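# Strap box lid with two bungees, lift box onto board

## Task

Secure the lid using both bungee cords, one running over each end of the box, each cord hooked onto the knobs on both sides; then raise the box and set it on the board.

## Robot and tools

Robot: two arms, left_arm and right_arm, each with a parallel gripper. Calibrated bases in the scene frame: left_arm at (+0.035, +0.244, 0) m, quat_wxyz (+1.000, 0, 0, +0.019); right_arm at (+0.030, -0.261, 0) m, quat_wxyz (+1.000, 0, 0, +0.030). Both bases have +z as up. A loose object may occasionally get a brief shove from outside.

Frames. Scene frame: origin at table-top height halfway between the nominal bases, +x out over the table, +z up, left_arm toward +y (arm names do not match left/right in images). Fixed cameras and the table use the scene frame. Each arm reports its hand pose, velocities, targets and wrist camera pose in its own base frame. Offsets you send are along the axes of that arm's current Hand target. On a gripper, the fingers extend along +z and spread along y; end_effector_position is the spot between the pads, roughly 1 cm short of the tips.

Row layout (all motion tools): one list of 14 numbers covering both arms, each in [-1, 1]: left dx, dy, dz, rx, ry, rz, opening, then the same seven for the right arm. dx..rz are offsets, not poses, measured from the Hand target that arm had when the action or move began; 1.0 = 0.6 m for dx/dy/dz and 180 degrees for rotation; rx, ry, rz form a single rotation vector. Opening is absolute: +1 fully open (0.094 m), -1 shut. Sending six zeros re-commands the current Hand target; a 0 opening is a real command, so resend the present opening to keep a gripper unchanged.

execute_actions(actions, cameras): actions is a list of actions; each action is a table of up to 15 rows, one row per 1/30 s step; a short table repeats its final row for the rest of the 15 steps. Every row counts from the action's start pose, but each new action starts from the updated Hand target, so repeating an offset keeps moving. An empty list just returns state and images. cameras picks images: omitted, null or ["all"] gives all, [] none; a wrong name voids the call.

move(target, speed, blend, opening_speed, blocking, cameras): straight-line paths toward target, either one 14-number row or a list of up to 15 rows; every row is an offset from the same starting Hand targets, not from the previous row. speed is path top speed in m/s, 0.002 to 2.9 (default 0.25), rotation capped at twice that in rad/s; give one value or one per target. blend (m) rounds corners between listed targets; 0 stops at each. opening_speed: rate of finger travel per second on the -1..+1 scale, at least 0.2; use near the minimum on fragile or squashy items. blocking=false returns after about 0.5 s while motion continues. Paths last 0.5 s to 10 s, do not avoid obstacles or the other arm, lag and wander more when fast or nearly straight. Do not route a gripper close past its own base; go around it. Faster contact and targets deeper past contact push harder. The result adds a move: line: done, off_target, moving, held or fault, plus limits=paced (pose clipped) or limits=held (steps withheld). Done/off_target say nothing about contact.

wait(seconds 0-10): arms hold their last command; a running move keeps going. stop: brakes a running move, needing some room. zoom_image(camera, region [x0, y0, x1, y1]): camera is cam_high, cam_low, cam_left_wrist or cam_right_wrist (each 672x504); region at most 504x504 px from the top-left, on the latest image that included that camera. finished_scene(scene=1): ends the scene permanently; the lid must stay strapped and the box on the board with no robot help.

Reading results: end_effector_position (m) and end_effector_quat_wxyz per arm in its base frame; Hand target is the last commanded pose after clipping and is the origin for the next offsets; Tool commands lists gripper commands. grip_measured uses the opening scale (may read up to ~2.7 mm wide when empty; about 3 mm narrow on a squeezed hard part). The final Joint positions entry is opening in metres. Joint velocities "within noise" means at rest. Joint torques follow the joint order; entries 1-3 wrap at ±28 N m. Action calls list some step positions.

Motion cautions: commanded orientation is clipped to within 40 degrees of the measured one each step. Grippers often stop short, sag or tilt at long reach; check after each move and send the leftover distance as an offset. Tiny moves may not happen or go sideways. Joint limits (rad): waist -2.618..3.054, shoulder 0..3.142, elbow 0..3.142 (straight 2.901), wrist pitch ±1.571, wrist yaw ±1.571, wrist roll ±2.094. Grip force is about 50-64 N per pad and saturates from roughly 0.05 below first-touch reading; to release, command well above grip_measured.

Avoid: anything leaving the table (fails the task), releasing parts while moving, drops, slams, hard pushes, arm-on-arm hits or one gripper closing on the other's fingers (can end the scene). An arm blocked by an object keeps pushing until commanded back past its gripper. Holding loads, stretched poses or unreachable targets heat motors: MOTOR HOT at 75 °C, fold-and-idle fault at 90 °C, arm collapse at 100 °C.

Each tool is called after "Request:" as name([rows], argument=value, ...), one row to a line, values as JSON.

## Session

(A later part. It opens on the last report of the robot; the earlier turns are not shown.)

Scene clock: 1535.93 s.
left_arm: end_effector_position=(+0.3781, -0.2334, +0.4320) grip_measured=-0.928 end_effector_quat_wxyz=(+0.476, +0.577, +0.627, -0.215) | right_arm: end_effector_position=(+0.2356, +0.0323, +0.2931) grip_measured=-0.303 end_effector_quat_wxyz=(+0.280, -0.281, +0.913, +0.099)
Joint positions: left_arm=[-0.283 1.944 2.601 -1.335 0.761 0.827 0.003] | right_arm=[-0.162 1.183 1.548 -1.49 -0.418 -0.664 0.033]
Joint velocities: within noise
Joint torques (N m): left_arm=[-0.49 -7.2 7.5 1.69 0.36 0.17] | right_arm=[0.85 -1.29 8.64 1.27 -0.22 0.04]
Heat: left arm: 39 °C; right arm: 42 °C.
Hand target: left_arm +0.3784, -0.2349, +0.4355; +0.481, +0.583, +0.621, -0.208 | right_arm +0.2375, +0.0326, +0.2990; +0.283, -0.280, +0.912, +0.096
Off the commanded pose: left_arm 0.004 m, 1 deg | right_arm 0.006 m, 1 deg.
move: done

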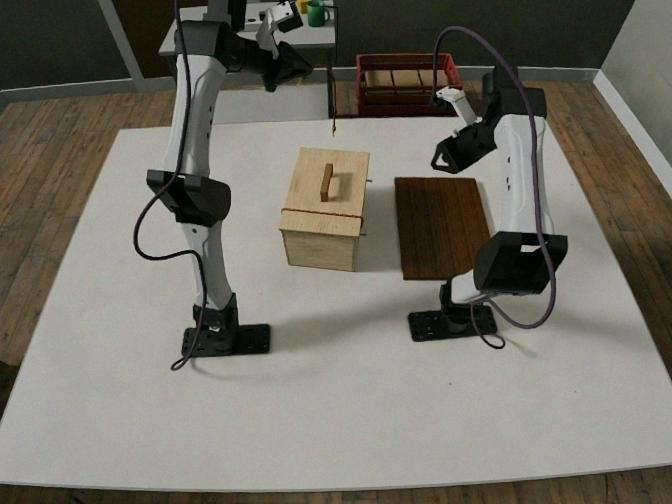

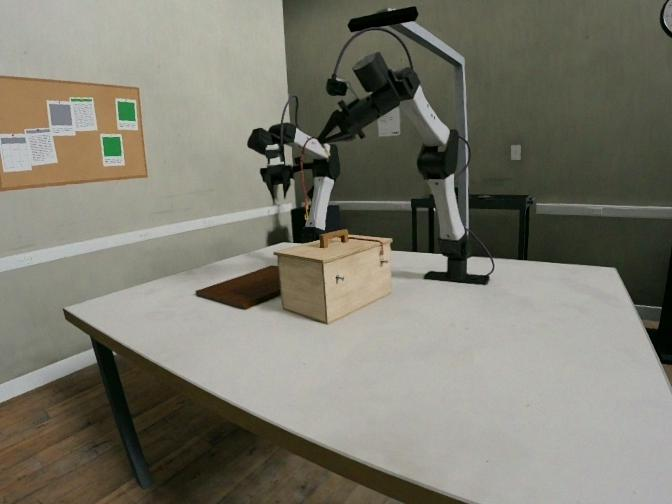

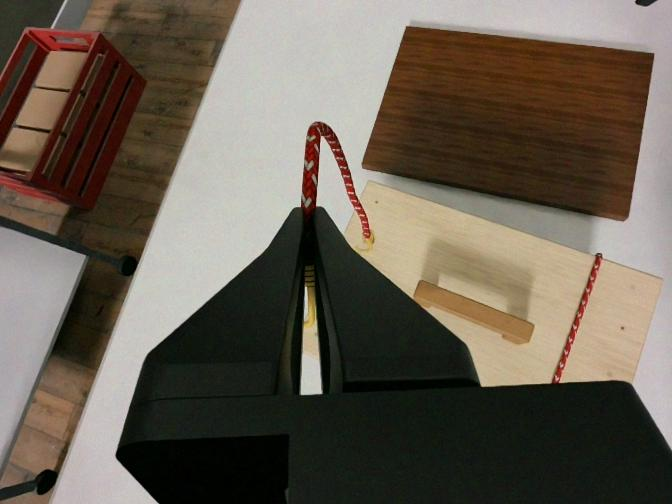

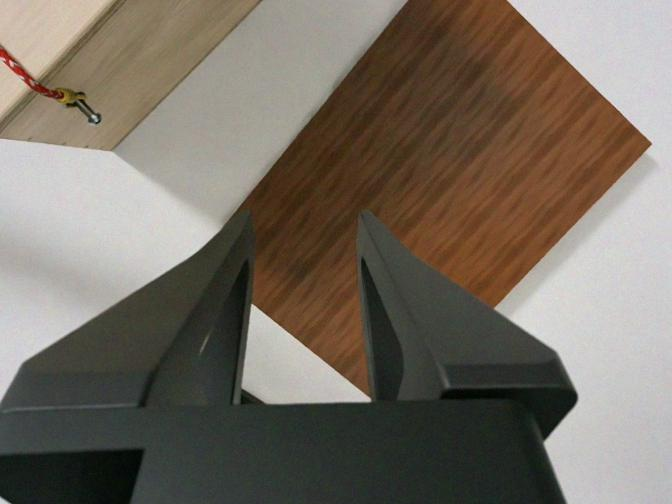

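Request:
move([
  [0, 0, 0, 0, 0, 0, -1, -0.2162, 0.0087, 0.1687, -0.2058, -0.2536, -0.1304, -0.3],
], speed=0.15)

Scene clock: 1549.07 s.
left_arm: end_effector_position=(+0.3777, -0.2332, +0.4316) grip_measured=-0.928 end_effector_quat_wxyz=(+0.475, +0.578, +0.628, -0.215) | right_arm: end_effector_position=(+0.3719, +0.1266, +0.2927) grip_measured=-0.303 end_effector_quat_wxyz=(+0.520, -0.469, +0.589, +0.402)
Joint positions: left_arm=[-0.283 1.944 2.602 -1.338 0.76 0.828 0.003] | right_arm=[-0.117 1.615 1.349 -0.567 -1.388 -0.839 0.033]
Joint velocities: within noise
Joint torques (N m): left_arm=[-0.49 -7.06 7.71 1.67 0.38 0.15] | right_arm=[0.81 -7.23 5.93 1.52 -0.57 0]
Heat: left arm: 40 °C; right arm: 42 °C.
Hand target: left_arm +0.3784, -0.2349, +0.4355; +0.481, +0.583, +0.621, -0.208 | right_arm +0.3700, +0.1299, +0.2900; +0.519, -0.467, +0.586, +0.412
Off the commanded pose: left_arm 0.004 m, 1 deg | right_arm 0.005 m, 1 deg.
move: done

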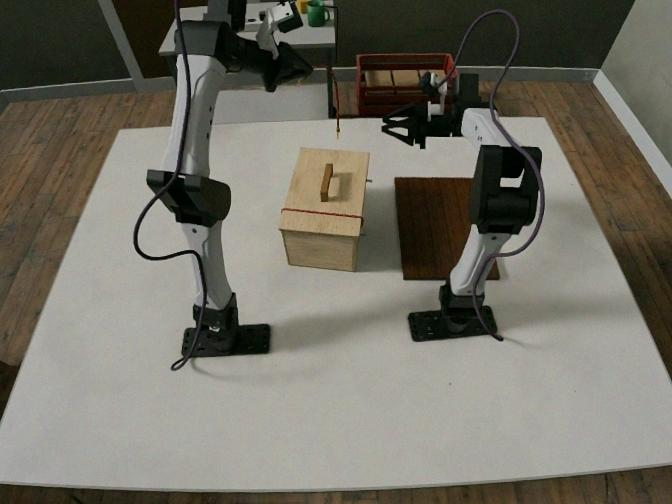

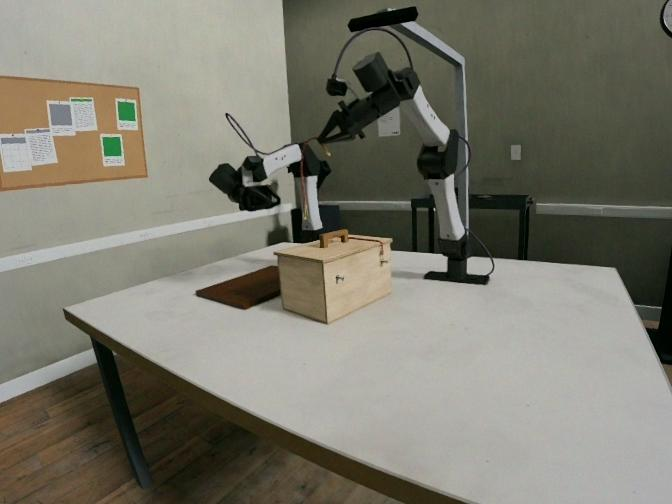

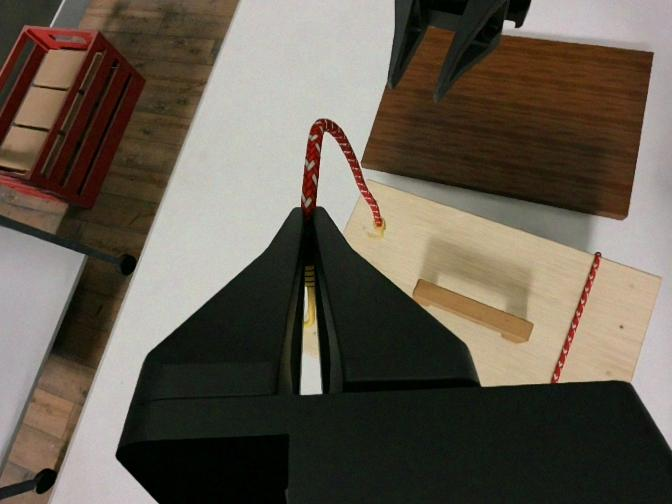

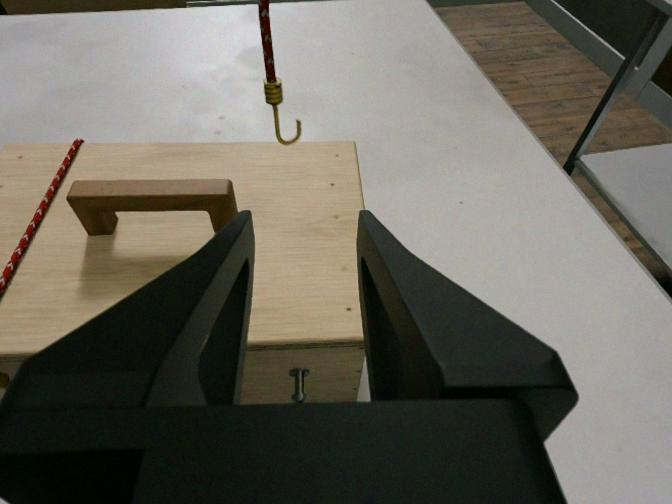

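Request:
zoom_image(camera="cam_right_wrist", region=[240, 40, 330, 160])

Scaled by 4.200.

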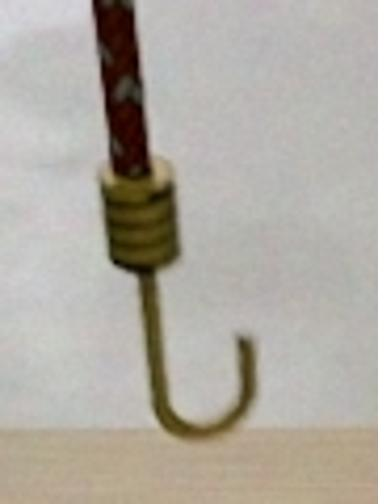

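Request:
move([
  [0, 0, 0, 0, 0, 0, -1, 0.005, 0.0317, 0.1167, 0, 0, 0, -0.3],
], speed=0.08, cameras=["cam_right_wrist", "cam_low"])

Request:
zoom_image(camera="cam_right_wrist", region=[240, 80, 360, 240])

Scene clock: 1554.17 s.
left_arm: end_effector_position=(+0.3777, -0.2331, +0.4316) grip_measured=-0.928 end_effector_quat_wxyz=(+0.475, +0.578, +0.628, -0.215) | right_arm: end_effector_position=(+0.3727, +0.2009, +0.2701) grip_measured=-0.303 end_effector_quat_wxyz=(+0.509, -0.464, +0.592, +0.418)
Joint positions: left_arm=[-0.283 1.944 2.602 -1.338 0.76 0.828 0.003] | right_arm=[0.103 1.583 1.119 0.067 -1.224 -0.354 0.033]
Joint velocities: within noise
Joint torques (N m): left_arm=[-0.47 -7.06 7.72 1.68 0.39 0.15] | right_arm=[0.57 -10.7 6.09 1.99 -0.19 0]
Heat: left arm: 40 °C; right arm: 42 °C.
Hand target: left_arm +0.3784, -0.2349, +0.4355; +0.481, +0.583, +0.621, -0.208 | right_arm +0.3670, +0.2015, +0.2784; +0.519, -0.467, +0.586, +0.412
Off the commanded pose: left_arm 0.004 m, 1 deg | right_arm 0.010 m, 1 deg.
move: done
Images, in order (width x height): cam_low 672x504, cam_right_wrist 672x504.

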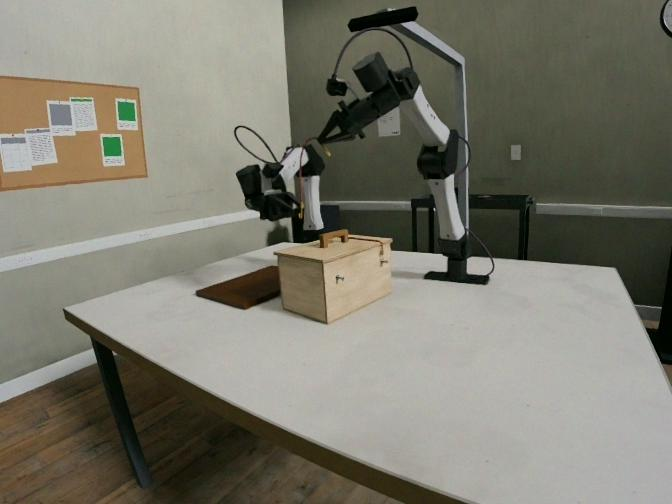

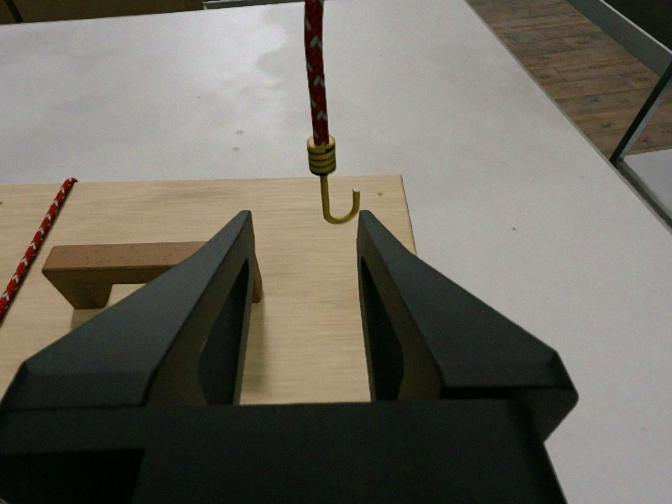

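Scaled by 3.150.

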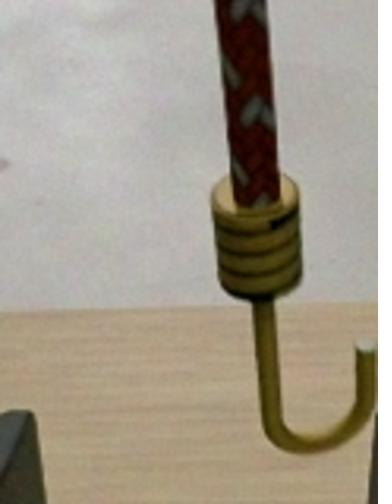

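Request:
move([
  [0, 0, 0, 0, 0, 0, -1, -0.0208, -0.0067, 0.045, 0, 0, 0, -0.3],
], speed=0.05, cameras=["cam_right_wrist"])

Request:
zoom_image(camera="cam_right_wrist", region=[250, 130, 380, 290])

Scene clock: 1558.00 s.
left_arm: end_effector_position=(+0.3777, -0.2331, +0.4316) grip_measured=-0.928 end_effector_quat_wxyz=(+0.475, +0.578, +0.628, -0.215) | right_arm: end_effector_position=(+0.3715, +0.2251, +0.2759) grip_measured=-0.303 end_effector_quat_wxyz=(+0.507, -0.463, +0.595, +0.418)
Joint positions: left_arm=[-0.283 1.944 2.602 -1.338 0.76 0.828 0.003] | right_arm=[0.174 1.583 1.13 0.111 -1.155 -0.287 0.033]
Joint velocities: within noise
Joint torques (N m): left_arm=[-0.46 -7.05 7.72 1.68 0.37 0.14] | right_arm=[0.7 -6.67 10.43 2.05 -0.19 0.02]
Heat: left arm: 40 °C; right arm: 42 °C.
Hand target: left_arm +0.3784, -0.2349, +0.4355; +0.481, +0.583, +0.621, -0.208 | right_arm +0.3772, +0.2282, +0.2875; +0.519, -0.467, +0.586, +0.412
Off the commanded pose: left_arm 0.004 m, 1 deg | right_arm 0.013 m, 2 deg.
move: off_target (right_arm)
Images, in order (width x height): cam_right_wrist 672x504.

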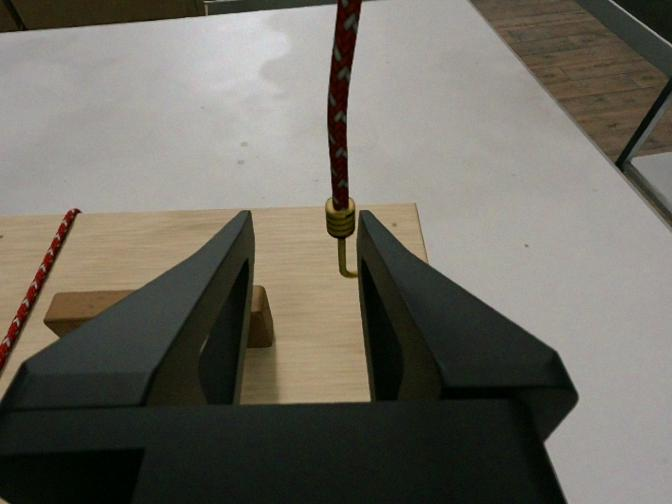

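Scaled by 3.150.

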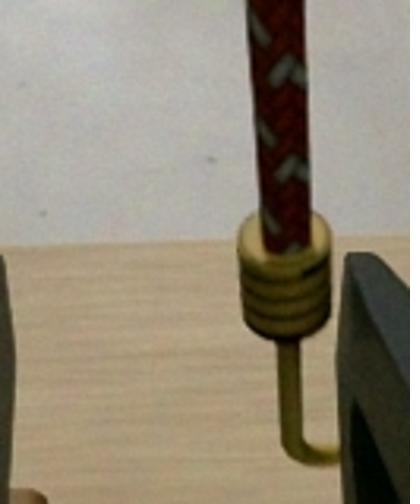

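Request:
move([
  [0, 0, 0, 0, 0, 0, -1, -0.005, -0.0187, 0, 0, 0, 0, -0.3],
  [0, 0, 0, 0, 0, 0, -1, -0.0117, -0.0187, 0.025, 0, 0, 0, -0.3],
], speed=0.04, cameras=["cam_right_wrist"])

Request:
zoom_image(camera="cam_right_wrist", region=[240, 150, 370, 310])

Scene clock: 1562.03 s.
left_arm: end_effector_position=(+0.3777, -0.2331, +0.4316) grip_measured=-0.928 end_effector_quat_wxyz=(+0.475, +0.578, +0.628, -0.215) | right_arm: end_effector_position=(+0.3846, +0.2378, +0.2844) grip_measured=-0.303 end_effector_quat_wxyz=(+0.510, -0.465, +0.592, +0.416)
Joint positions: left_arm=[-0.283 1.944 2.602 -1.338 0.76 0.828 0.003] | right_arm=[0.203 1.633 1.207 0.111 -1.128 -0.268 0.033]
Joint velocities: within noise
Joint torques (N m): left_arm=[-0.49 -7.06 7.72 1.68 0.38 0.14] | right_arm=[0.64 -6.28 10.58 2.06 -0.11 0.07]
Heat: left arm: 40 °C; right arm: 43 °C.
Hand target: left_arm +0.3784, -0.2349, +0.4355; +0.481, +0.583, +0.621, -0.208 | right_arm +0.3918, +0.2410, +0.2926; +0.519, -0.467, +0.586, +0.412
Off the commanded pose: left_arm 0.004 m, 1 deg | right_arm 0.011 m, 1 deg.
move: off_target (right_arm)
Images, in order (width x height): cam_right_wrist 672x504.

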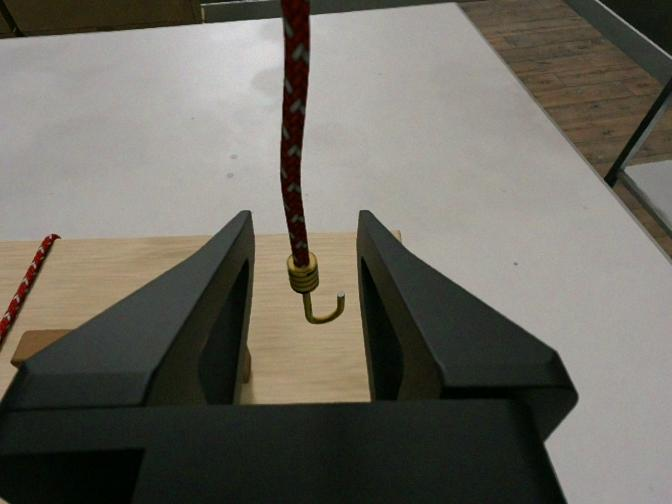

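Scaled by 3.150.

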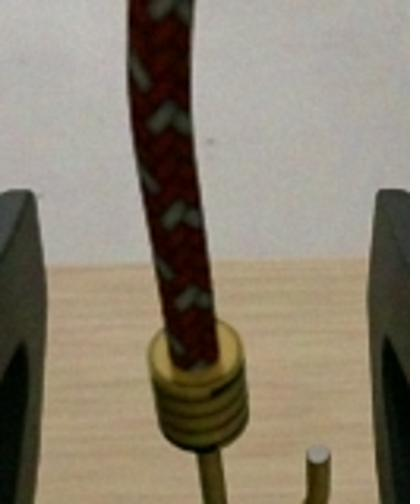

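Request:
wait(seconds=0, cameras=["cam_right_wrist", "cam_high"])

Scene clock: 1568.87 s.
left_arm: end_effector_position=(+0.3777, -0.2331, +0.4316) grip_measured=-0.928 end_effector_quat_wxyz=(+0.475, +0.578, +0.628, -0.215) | right_arm: end_effector_position=(+0.3848, +0.2377, +0.2843) grip_measured=-0.303 end_effector_quat_wxyz=(+0.510, -0.464, +0.592, +0.416)
Joint positions: left_arm=[-0.283 1.944 2.602 -1.338 0.76 0.828 0.003] | right_arm=[0.203 1.633 1.207 0.111 -1.127 -0.267 0.033]
Joint velocities: within noise
Joint torques (N m): left_arm=[-0.47 -7.04 7.75 1.68 0.38 0.14] | right_arm=[0.64 -6.3 10.58 2.06 -0.14 0.02]
Heat: left arm: 40 °C; right arm: 43 °C.
Hand target: left_arm +0.3784, -0.2349, +0.4355; +0.481, +0.583, +0.621, -0.208 | right_arm +0.3917, +0.2410, +0.2926; +0.519, -0.467, +0.586, +0.412
Tool commands: left_gripper/opening=-1.0 right_gripper/opening=-0.3
Off the commanded pose: left_arm 0.004 m, 1 deg | right_arm 0.011 m, 1 deg.
Images, in order (width x height): cam_high 672x504, cam_right_wrist 672x504.

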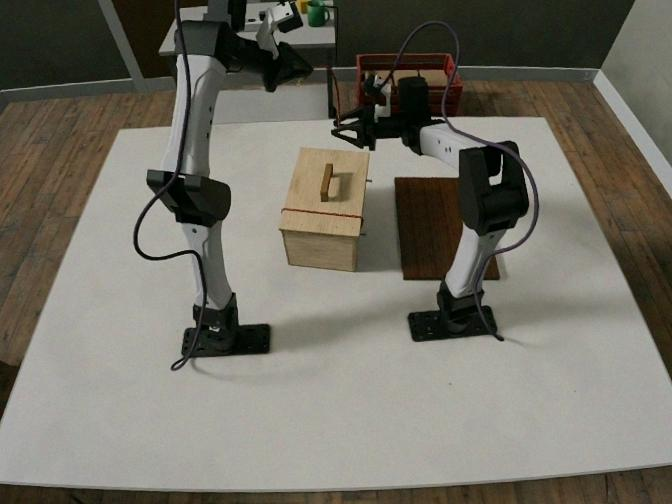

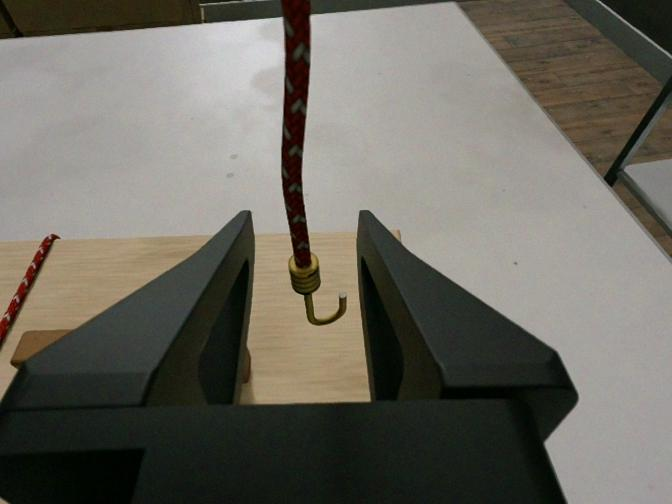

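Request:
zoom_image(camera="cam_right_wrist", region=[240, 200, 380, 340])

Scaled by 3.600.

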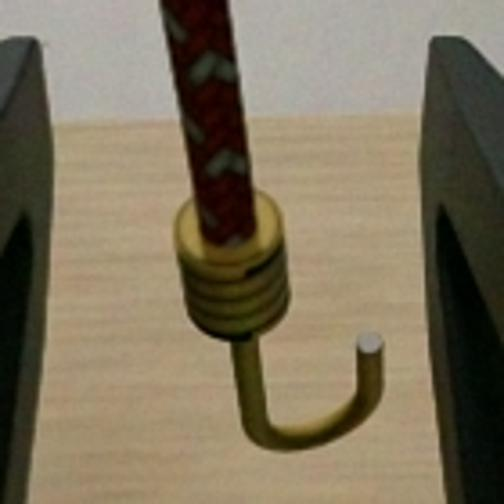

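Request:
move(target=[0,0,0,0,0,0,-1, -0.008,0,0,0,0,0,-0.3], speed=0.05, cameras=["cam_right_wrist"])

Request:
zoom_image(camera="cam_right_wrist", region=[240, 200, 380, 340])

Scene clock: 1579.50 s.
left_arm: end_effector_position=(+0.3777, -0.2331, +0.4316) grip_measured=-0.928 end_effector_quat_wxyz=(+0.475, +0.578, +0.628, -0.215) | right_arm: end_effector_position=(+0.3865, +0.2380, +0.2910) grip_measured=-0.303 end_effector_quat_wxyz=(+0.516, -0.467, +0.588, +0.413)
Joint positions: left_arm=[-0.283 1.944 2.602 -1.338 0.76 0.828 0.003] | right_arm=[0.203 1.633 1.224 0.111 -1.126 -0.266 0.033]
Joint velocities: within noise
Joint torques (N m): left_arm=[-0.49 -7.05 7.71 1.68 0.38 0.15] | right_arm=[0.77 -6.46 10.51 1.89 -0.15 0.01]
Heat: left arm: 40 °C; right arm: 44 °C.
Hand target: left_arm +0.3784, -0.2349, +0.4355; +0.481, +0.583, +0.621, -0.208 | right_arm +0.3918, +0.2415, +0.2973; +0.519, -0.467, +0.586, +0.412
Off the commanded pose: left_arm 0.004 m, 1 deg | right_arm 0.009 m, 0 deg.
move: done
Images, in order (width x height): cam_right_wrist 672x504.

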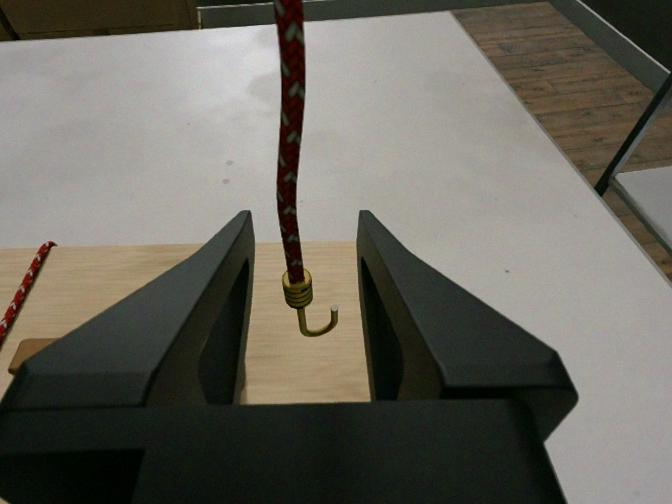

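Scaled by 3.600.

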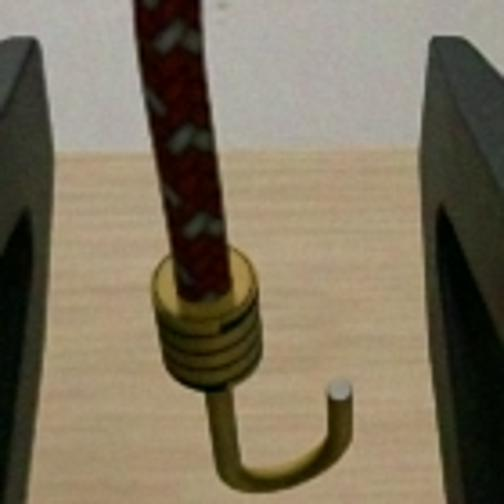

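Request:
move(target=[0,0,0,0,0,0,-1, 0.007,0,0,0,0,0,-0.3], speed=0.05, cameras=["cam_right_wrist"])

Request:
zoom_image(camera="cam_right_wrist", region=[240, 200, 380, 340])

Scene clock: 1582.33 s.
left_arm: end_effector_position=(+0.3777, -0.2331, +0.4316) grip_measured=-0.928 end_effector_quat_wxyz=(+0.475, +0.578, +0.628, -0.215) | right_arm: end_effector_position=(+0.3866, +0.2380, +0.2909) grip_measured=-0.303 end_effector_quat_wxyz=(+0.516, -0.466, +0.588, +0.413)
Joint positions: left_arm=[-0.283 1.944 2.602 -1.338 0.76 0.828 0.003] | right_arm=[0.203 1.633 1.224 0.111 -1.126 -0.265 0.033]
Joint velocities: within noise
Joint torques (N m): left_arm=[-0.44 -7.04 7.73 1.69 0.38 0.14] | right_arm=[0.65 -6.22 9.36 2.03 -0.14 0.01]
Heat: left arm: 40 °C; right arm: 44 °C.
Hand target: left_arm +0.3784, -0.2349, +0.4355; +0.481, +0.583, +0.621, -0.208 | right_arm +0.3917, +0.2411, +0.2932; +0.519, -0.467, +0.586, +0.412
Off the commanded pose: left_arm 0.004 m, 1 deg | right_arm 0.006 m, 0 deg.
move: done
Images, in order (width x height): cam_right_wrist 672x504.

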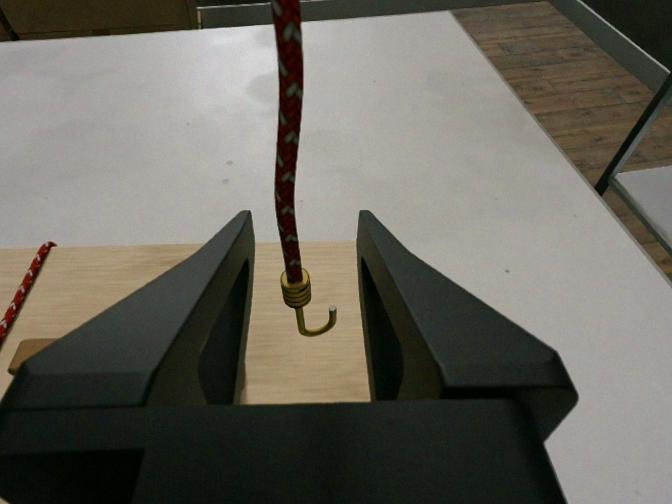

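Scaled by 3.600.

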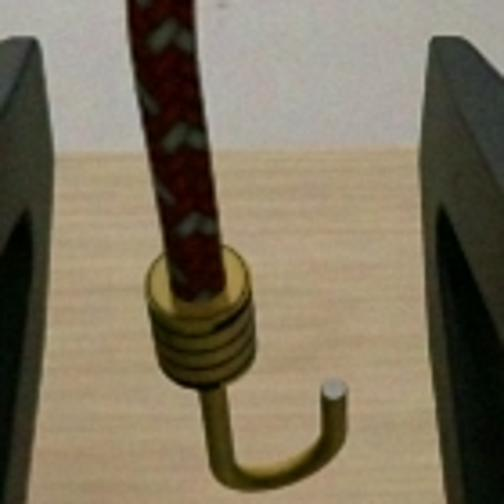

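Request:
move(target=[0,0,0,0,0,0,-1, 0.008,0,0,0,0,0,-0.3], speed=0.05, cameras=["cam_right_wrist"])

Request:
zoom_image(camera="cam_right_wrist", region=[240, 200, 380, 340])

Scene clock: 1583.80 s.
left_arm: end_effector_position=(+0.3777, -0.2331, +0.4316) grip_measured=-0.928 end_effector_quat_wxyz=(+0.475, +0.578, +0.628, -0.215) | right_arm: end_effector_position=(+0.3871, +0.2381, +0.2926) grip_measured=-0.303 end_effector_quat_wxyz=(+0.520, -0.468, +0.585, +0.411)
Joint positions: left_arm=[-0.283 1.944 2.602 -1.338 0.76 0.828 0.003] | right_arm=[0.203 1.633 1.224 0.123 -1.126 -0.265 0.033]
Joint velocities: within noise
Joint torques (N m): left_arm=[-0.49 -7.05 7.72 1.68 0.38 0.15] | right_arm=[0.54 -5.97 7.97 2.16 -0.15 -0.01]
Heat: left arm: 40 °C; right arm: 44 °C.
Hand target: left_arm +0.3784, -0.2349, +0.4355; +0.481, +0.583, +0.621, -0.208 | right_arm +0.3916, +0.2405, +0.2884; +0.519, -0.467, +0.586, +0.412
Off the commanded pose: left_arm 0.004 m, 1 deg | right_arm 0.007 m, 0 deg.
move: done
Images, in order (width x height): cam_right_wrist 672x504.

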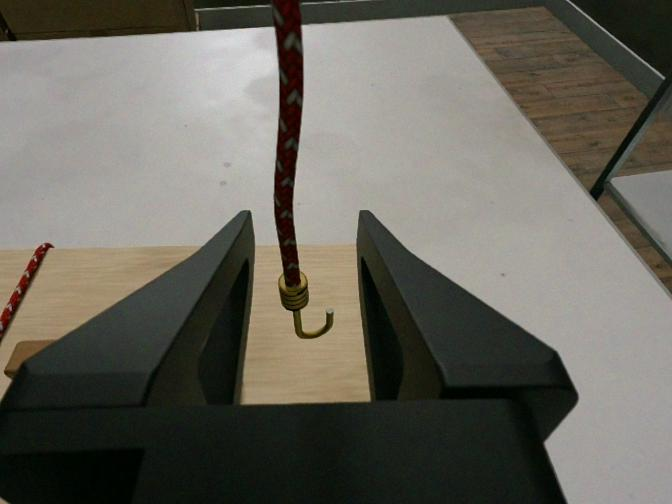

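Scaled by 3.600.

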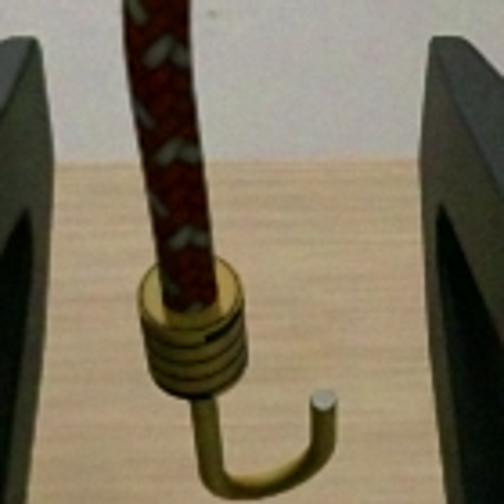

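Request:
move(target=[0,0,0,0,0,0,-1, 0.01,0,0,0,0,0,-0.3], speed=0.05, cameras=["cam_right_wrist"])

Request:
zoom_image(camera="cam_right_wrist", region=[240, 200, 380, 340])

Scene clock: 1585.53 s.
left_arm: end_effector_position=(+0.3777, -0.2331, +0.4316) grip_measured=-0.928 end_effector_quat_wxyz=(+0.475, +0.578, +0.628, -0.215) | right_arm: end_effector_position=(+0.3891, +0.2385, +0.2928) grip_measured=-0.303 end_effector_quat_wxyz=(+0.524, -0.470, +0.580, +0.409)
Joint positions: left_arm=[-0.283 1.944 2.602 -1.338 0.76 0.828 0.003] | right_arm=[0.203 1.64 1.224 0.144 -1.126 -0.265 0.033]
Joint velocities: within noise
Joint torques (N m): left_arm=[-0.44 -7.05 7.75 1.68 0.38 0.15] | right_arm=[0.39 -6.42 6.22 2.08 -0.17 -0.03]
Heat: left arm: 40 °C; right arm: 44 °C.
Hand target: left_arm +0.3784, -0.2349, +0.4355; +0.481, +0.583, +0.621, -0.208 | right_arm +0.3914, +0.2398, +0.2825; +0.519, -0.467, +0.586, +0.412
Off the commanded pose: left_arm 0.004 m, 1 deg | right_arm 0.011 m, 1 deg.
move: off_target (right_arm)
Images, in order (width x height): cam_right_wrist 672x504.

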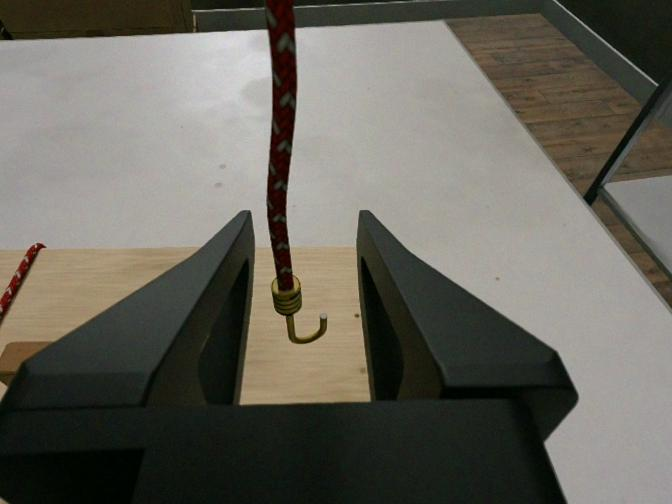

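Scaled by 3.600.

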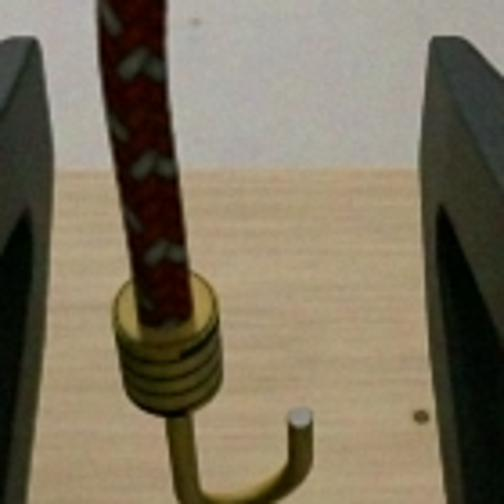

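Request:
move(target=[0,0,0,0,0,0,-1, 0.010,0,0,0,0,0,-0.3], speed=0.05, cameras=["cam_right_wrist"])

Request:
zoom_image(camera="cam_right_wrist", region=[240, 200, 380, 340])

Scene clock: 1587.47 s.
left_arm: end_effector_position=(+0.3777, -0.2331, +0.4316) grip_measured=-0.928 end_effector_quat_wxyz=(+0.475, +0.578, +0.628, -0.215) | right_arm: end_effector_position=(+0.3883, +0.2383, +0.2884) grip_measured=-0.303 end_effector_quat_wxyz=(+0.525, -0.471, +0.580, +0.408)
Joint positions: left_arm=[-0.283 1.944 2.602 -1.338 0.76 0.828 0.003] | right_arm=[0.203 1.64 1.204 0.166 -1.126 -0.265 0.033]
Joint velocities: within noise
Joint torques (N m): left_arm=[-0.46 -7.05 7.72 1.68 0.38 0.14] | right_arm=[0.25 -6.02 6.19 2.02 -0.18 -0.04]
Heat: left arm: 40 °C; right arm: 44 °C.
Hand target: left_arm +0.3784, -0.2349, +0.4355; +0.481, +0.583, +0.621, -0.208 | right_arm +0.3913, +0.2390, +0.2766; +0.519, -0.467, +0.586, +0.412
Off the commanded pose: left_arm 0.004 m, 1 deg | right_arm 0.012 m, 1 deg.
move: off_target (right_arm)
Images, in order (width x height): cam_right_wrist 672x504.

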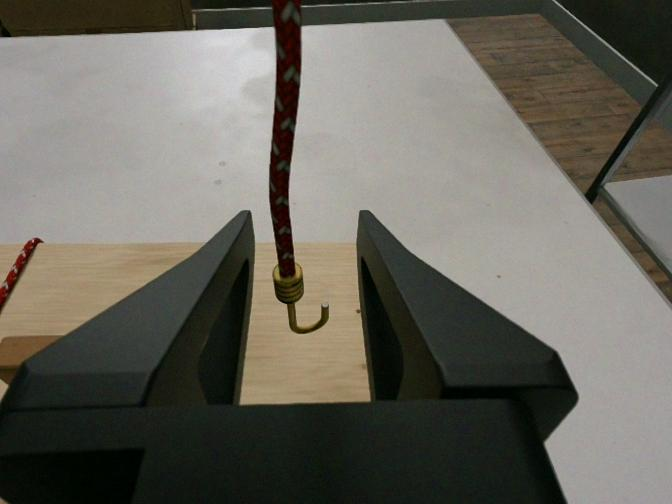

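Scaled by 3.600.

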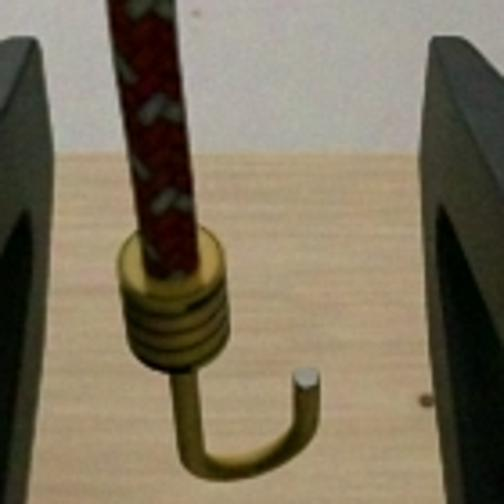

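Request:
move(target=[0,0,0,0,0,0,-1, 0,0.008,-0.014,0,0,0,-0.3], speed=0.05, cameras=["cam_right_wrist"])

Request:
zoom_image(camera="cam_right_wrist", region=[240, 200, 380, 340])

Scene clock: 1590.93 s.
left_arm: end_effector_position=(+0.3777, -0.2331, +0.4316) grip_measured=-0.928 end_effector_quat_wxyz=(+0.475, +0.578, +0.628, -0.215) | right_arm: end_effector_position=(+0.3876, +0.2349, +0.2790) grip_measured=-0.303 end_effector_quat_wxyz=(+0.519, -0.465, +0.588, +0.411)
Joint positions: left_arm=[-0.283 1.944 2.602 -1.338 0.76 0.828 0.003] | right_arm=[0.195 1.64 1.179 0.168 -1.128 -0.265 0.033]
Joint velocities: within noise
Joint torques (N m): left_arm=[-0.47 -7.05 7.75 1.68 0.38 0.14] | right_arm=[-0.36 -8.9 6.2 1.95 -0.33 -0.12]
Heat: left arm: 40 °C; right arm: 44 °C.
Hand target: left_arm +0.3784, -0.2349, +0.4355; +0.481, +0.583, +0.621, -0.208 | right_arm +0.3847, +0.2321, +0.2777; +0.519, -0.467, +0.586, +0.412
Off the commanded pose: left_arm 0.004 m, 1 deg | right_arm 0.004 m, 0 deg.
move: done
Images, in order (width x height): cam_right_wrist 672x504.

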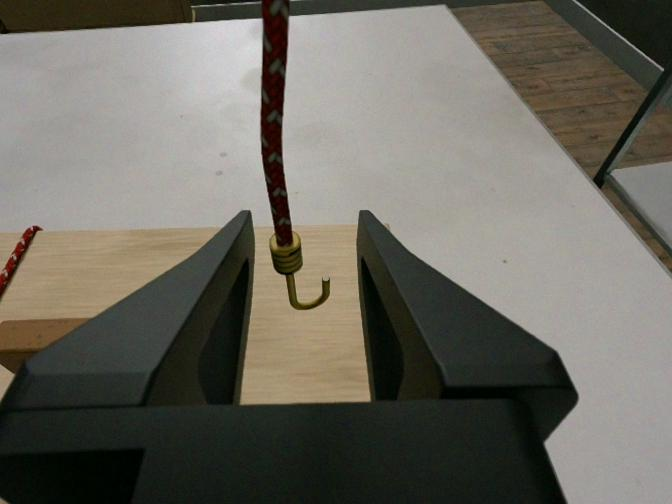

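Scaled by 3.600.

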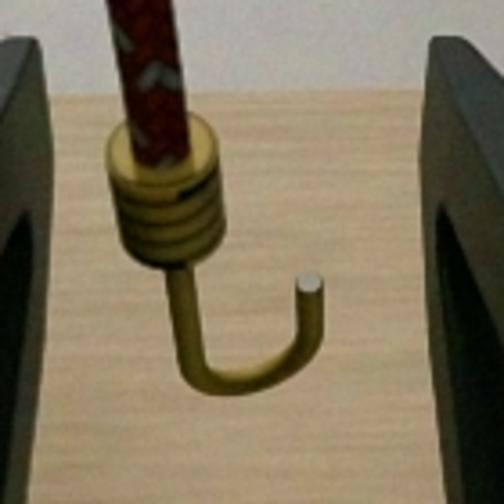

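Request:
move(target=[0,0,0,0,0,0,-1, -0.027,0.010,-0.011,0,0,0,-0.3], speed=0.05, cameras=["cam_right_wrist"])

Request:
zoom_image(camera="cam_right_wrist", region=[240, 200, 380, 340])

Scene clock: 1593.43 s.
left_arm: end_effector_position=(+0.3777, -0.2331, +0.4316) grip_measured=-0.928 end_effector_quat_wxyz=(+0.475, +0.578, +0.628, -0.215) | right_arm: end_effector_position=(+0.3822, +0.2327, +0.2769) grip_measured=-0.303 end_effector_quat_wxyz=(+0.503, -0.458, +0.601, +0.420)
Joint positions: left_arm=[-0.283 1.944 2.602 -1.338 0.76 0.828 0.003] | right_arm=[0.192 1.624 1.179 0.105 -1.133 -0.265 0.033]
Joint velocities: within noise
Joint torques (N m): left_arm=[-0.49 -7.05 7.73 1.68 0.38 0.14] | right_arm=[-0.44 -11.19 8.47 1.91 -0.34 -0.15]
Heat: left arm: 40 °C; right arm: 44 °C.
Hand target: left_arm +0.3784, -0.2349, +0.4355; +0.481, +0.583, +0.621, -0.208 | right_arm +0.3778, +0.2289, +0.2946; +0.519, -0.467, +0.586, +0.412
Off the commanded pose: left_arm 0.004 m, 1 deg | right_arm 0.019 m, 3 deg.
move: off_target (right_arm)
Images, in order (width x height): cam_right_wrist 672x504.

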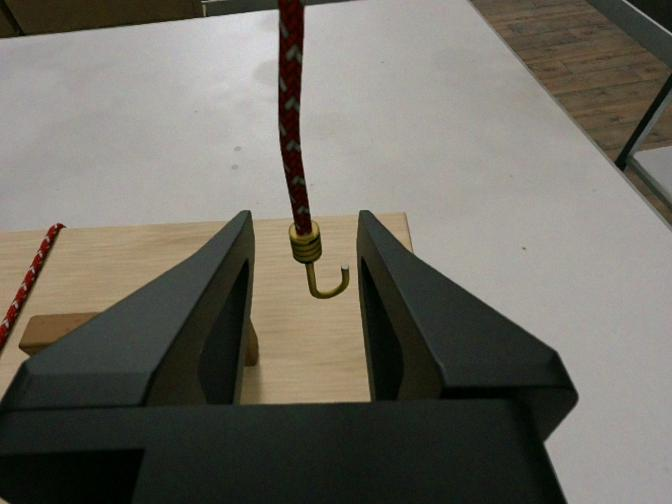

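Scaled by 3.600.

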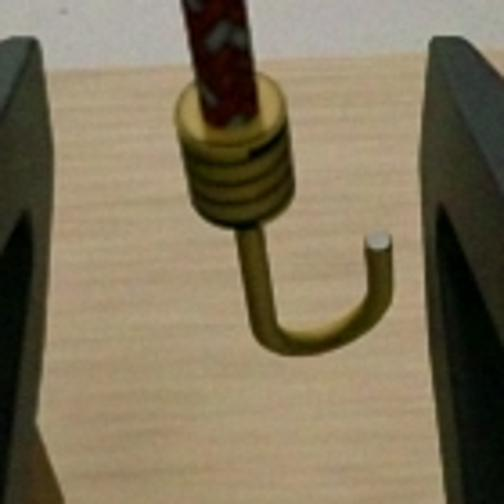

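Request:
move(target=[0,0,0,0,0,0,-1, -0.006,0,-0.006,0,0,0,-0.3], speed=0.05, cameras=["cam_right_wrist"])

Request:
zoom_image(camera="cam_right_wrist", region=[240, 200, 380, 340])

Scene clock: 1595.27 s.
left_arm: end_effector_position=(+0.3777, -0.2331, +0.4316) grip_measured=-0.928 end_effector_quat_wxyz=(+0.475, +0.578, +0.628, -0.215) | right_arm: end_effector_position=(+0.3810, +0.2292, +0.2770) grip_measured=-0.303 end_effector_quat_wxyz=(+0.499, -0.455, +0.605, +0.422)
Joint positions: left_arm=[-0.283 1.944 2.602 -1.338 0.76 0.828 0.003] | right_arm=[0.182 1.617 1.179 0.083 -1.14 -0.267 0.033]
Joint velocities: within noise
Joint torques (N m): left_arm=[-0.49 -7.05 7.75 1.68 0.39 0.14] | right_arm=[-0.38 -11.22 9.31 1.91 -0.33 -0.21]
Heat: left arm: 40 °C; right arm: 44 °C.
Hand target: left_arm +0.3784, -0.2349, +0.4355; +0.481, +0.583, +0.621, -0.208 | right_arm +0.3771, +0.2259, +0.2986; +0.519, -0.467, +0.586, +0.412
Off the commanded pose: left_arm 0.004 m, 1 deg | right_arm 0.022 m, 4 deg.
move: off_target (right_arm)
Images, in order (width x height): cam_right_wrist 672x504.

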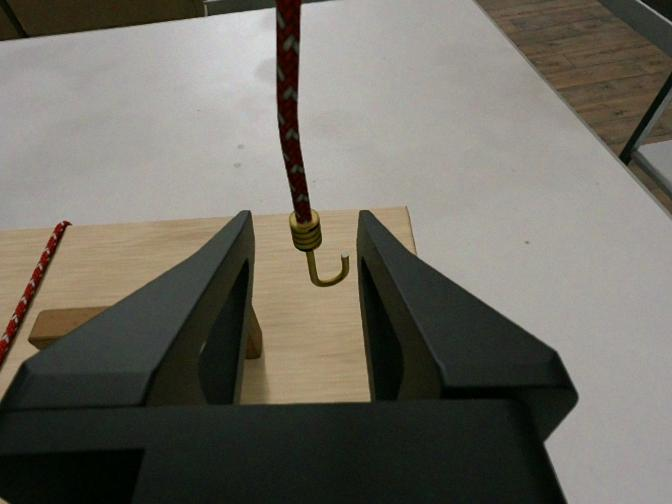

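Scaled by 3.600.

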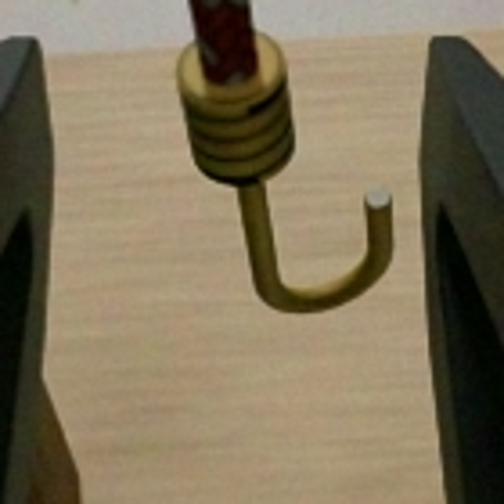

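Request:
move(target=[0,0,0,0,0,0,-1, -0.010,0,0,0,0,0,-0.3], speed=0.08, cameras=["cam_right_wrist"])

Request:
zoom_image(camera="cam_right_wrist", region=[240, 200, 380, 340])

Scene clock: 1597.13 s.
left_arm: end_effector_position=(+0.3777, -0.2331, +0.4316) grip_measured=-0.928 end_effector_quat_wxyz=(+0.475, +0.578, +0.628, -0.215) | right_arm: end_effector_position=(+0.3798, +0.2290, +0.2740) grip_measured=-0.303 end_effector_quat_wxyz=(+0.492, -0.451, +0.611, +0.426)
Joint positions: left_arm=[-0.283 1.944 2.602 -1.338 0.76 0.828 0.003] | right_arm=[0.182 1.617 1.179 0.062 -1.141 -0.267 0.033]
Joint velocities: within noise
Joint torques (N m): left_arm=[-0.46 -7.04 7.73 1.69 0.38 0.14] | right_arm=[-0.23 -11.67 10.91 1.88 -0.33 -0.18]
Heat: left arm: 40 °C; right arm: 44 °C.
Hand target: left_arm +0.3784, -0.2349, +0.4355; +0.481, +0.583, +0.621, -0.208 | right_arm +0.3773, +0.2266, +0.3045; +0.519, -0.467, +0.586, +0.412
Off the commanded pose: left_arm 0.004 m, 1 deg | right_arm 0.031 m, 5 deg.
move: off_target (right_arm)
Images, in order (width x height): cam_right_wrist 672x504.

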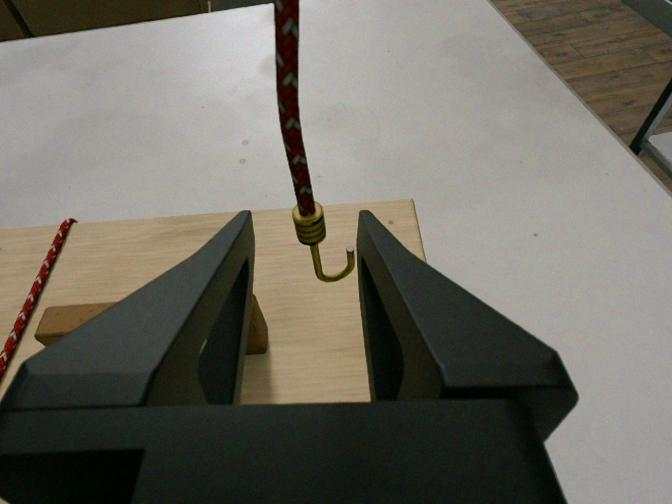

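Scaled by 3.600.

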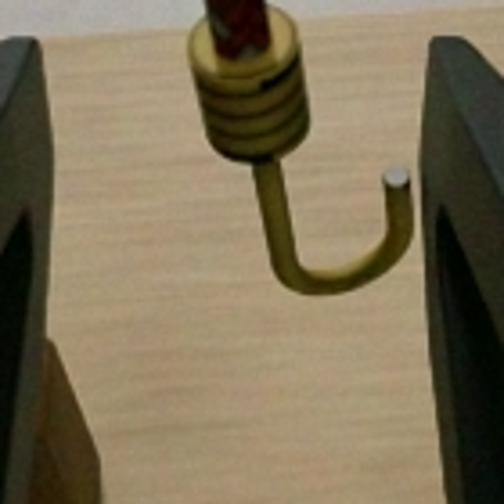

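Request:
move([
  [0,0,0,0,0,0,-1, -0.035,0,0,0,0,0,-0.3],
  [0,0,0,0,0,0,-1, 0.030,0,0,0,0,0,-0.3],
], speed=0.1, cameras=["cam_right_wrist"])

Request:
zoom_image(camera="cam_right_wrist", region=[240, 200, 380, 340])

Scene clock: 1601.03 s.
left_arm: end_effector_position=(+0.3777, -0.2331, +0.4316) grip_measured=-0.928 end_effector_quat_wxyz=(+0.475, +0.578, +0.628, -0.215) | right_arm: end_effector_position=(+0.3796, +0.2272, +0.2850) grip_measured=-0.303 end_effector_quat_wxyz=(+0.512, -0.462, +0.593, +0.415)
Joint positions: left_arm=[-0.283 1.944 2.602 -1.338 0.76 0.828 0.003] | right_arm=[0.178 1.602 1.178 0.102 -1.145 -0.277 0.033]
Joint velocities: within noise
Joint torques (N m): left_arm=[-0.49 -7.06 7.75 1.68 0.38 0.14] | right_arm=[-0.35 -8.87 6.16 2.08 -0.33 -0.15]
Heat: left arm: 40 °C; right arm: 44 °C.
Hand target: left_arm +0.3784, -0.2349, +0.4355; +0.481, +0.583, +0.621, -0.208 | right_arm +0.3768, +0.2244, +0.2866; +0.519, -0.467, +0.586, +0.412
Off the commanded pose: left_arm 0.004 m, 1 deg | right_arm 0.004 m, 1 deg.
move: done
Images, in order (width x height): cam_right_wrist 672x504.

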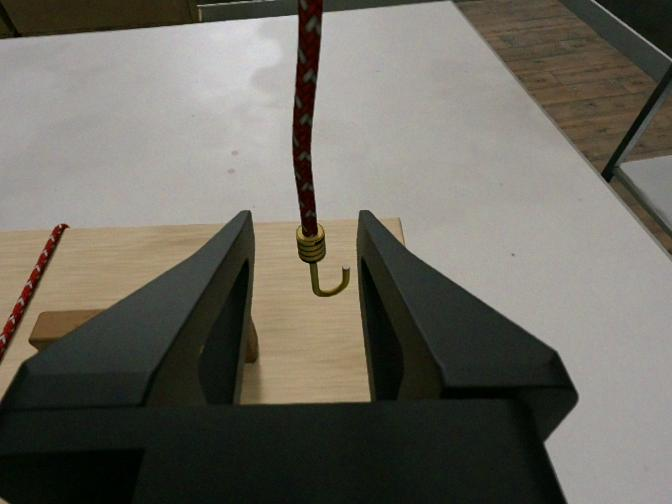

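Scaled by 3.600.

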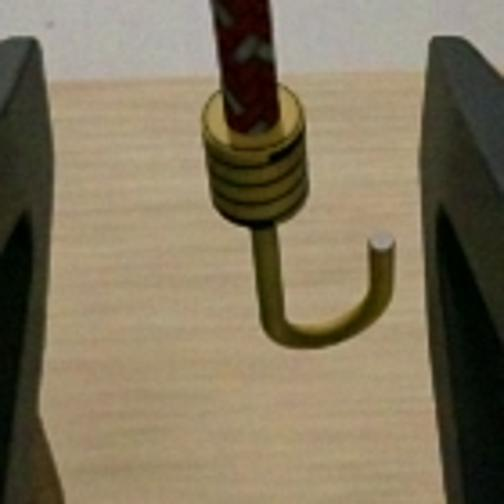

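Request:
move([
  [0,0,0,0,0,0,-1, -0.0575,-0.003,0.0047,0,0,0,-0.3],
  [0,0,0,0,0,0,-1, -0.008,-0.003,0.0107,0,0,0,-0.3],
], speed=0.1, cameras=["cam_right_wrist"])

Request:
zoom_image(camera="cam_right_wrist", region=[240, 200, 380, 340])

Scene clock: 1609.40 s.
left_arm: end_effector_position=(+0.3777, -0.2331, +0.4316) grip_measured=-0.928 end_effector_quat_wxyz=(+0.475, +0.578, +0.628, -0.215) | right_arm: end_effector_position=(+0.3817, +0.2275, +0.2945) grip_measured=-0.303 end_effector_quat_wxyz=(+0.520, -0.465, +0.587, +0.411)
Joint positions: left_arm=[-0.283 1.944 2.602 -1.338 0.76 0.828 0.003] | right_arm=[0.178 1.602 1.203 0.1 -1.145 -0.275 0.033]
Joint velocities: within noise
Joint torques (N m): left_arm=[-0.46 -7.05 7.73 1.68 0.39 0.14] | right_arm=[0.96 -7.58 6.3 2.07 -0.16 -0.05]
Heat: left arm: 40 °C; right arm: 44 °C.
Hand target: left_arm +0.3784, -0.2349, +0.4355; +0.481, +0.583, +0.621, -0.208 | right_arm +0.3801, +0.2308, +0.2905; +0.519, -0.467, +0.586, +0.412
Off the commanded pose: left_arm 0.004 m, 1 deg | right_arm 0.005 m, 0 deg.
move: done
Images, in order (width x height): cam_right_wrist 672x504.

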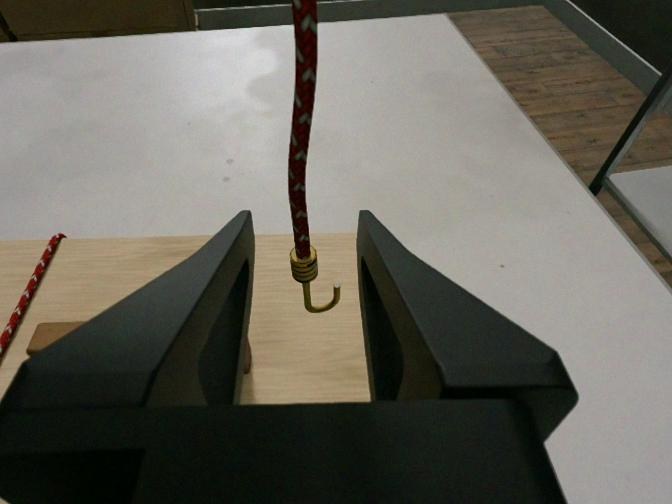

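Scaled by 3.600.

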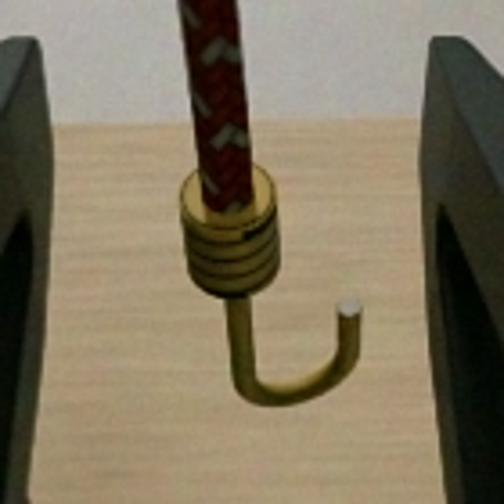

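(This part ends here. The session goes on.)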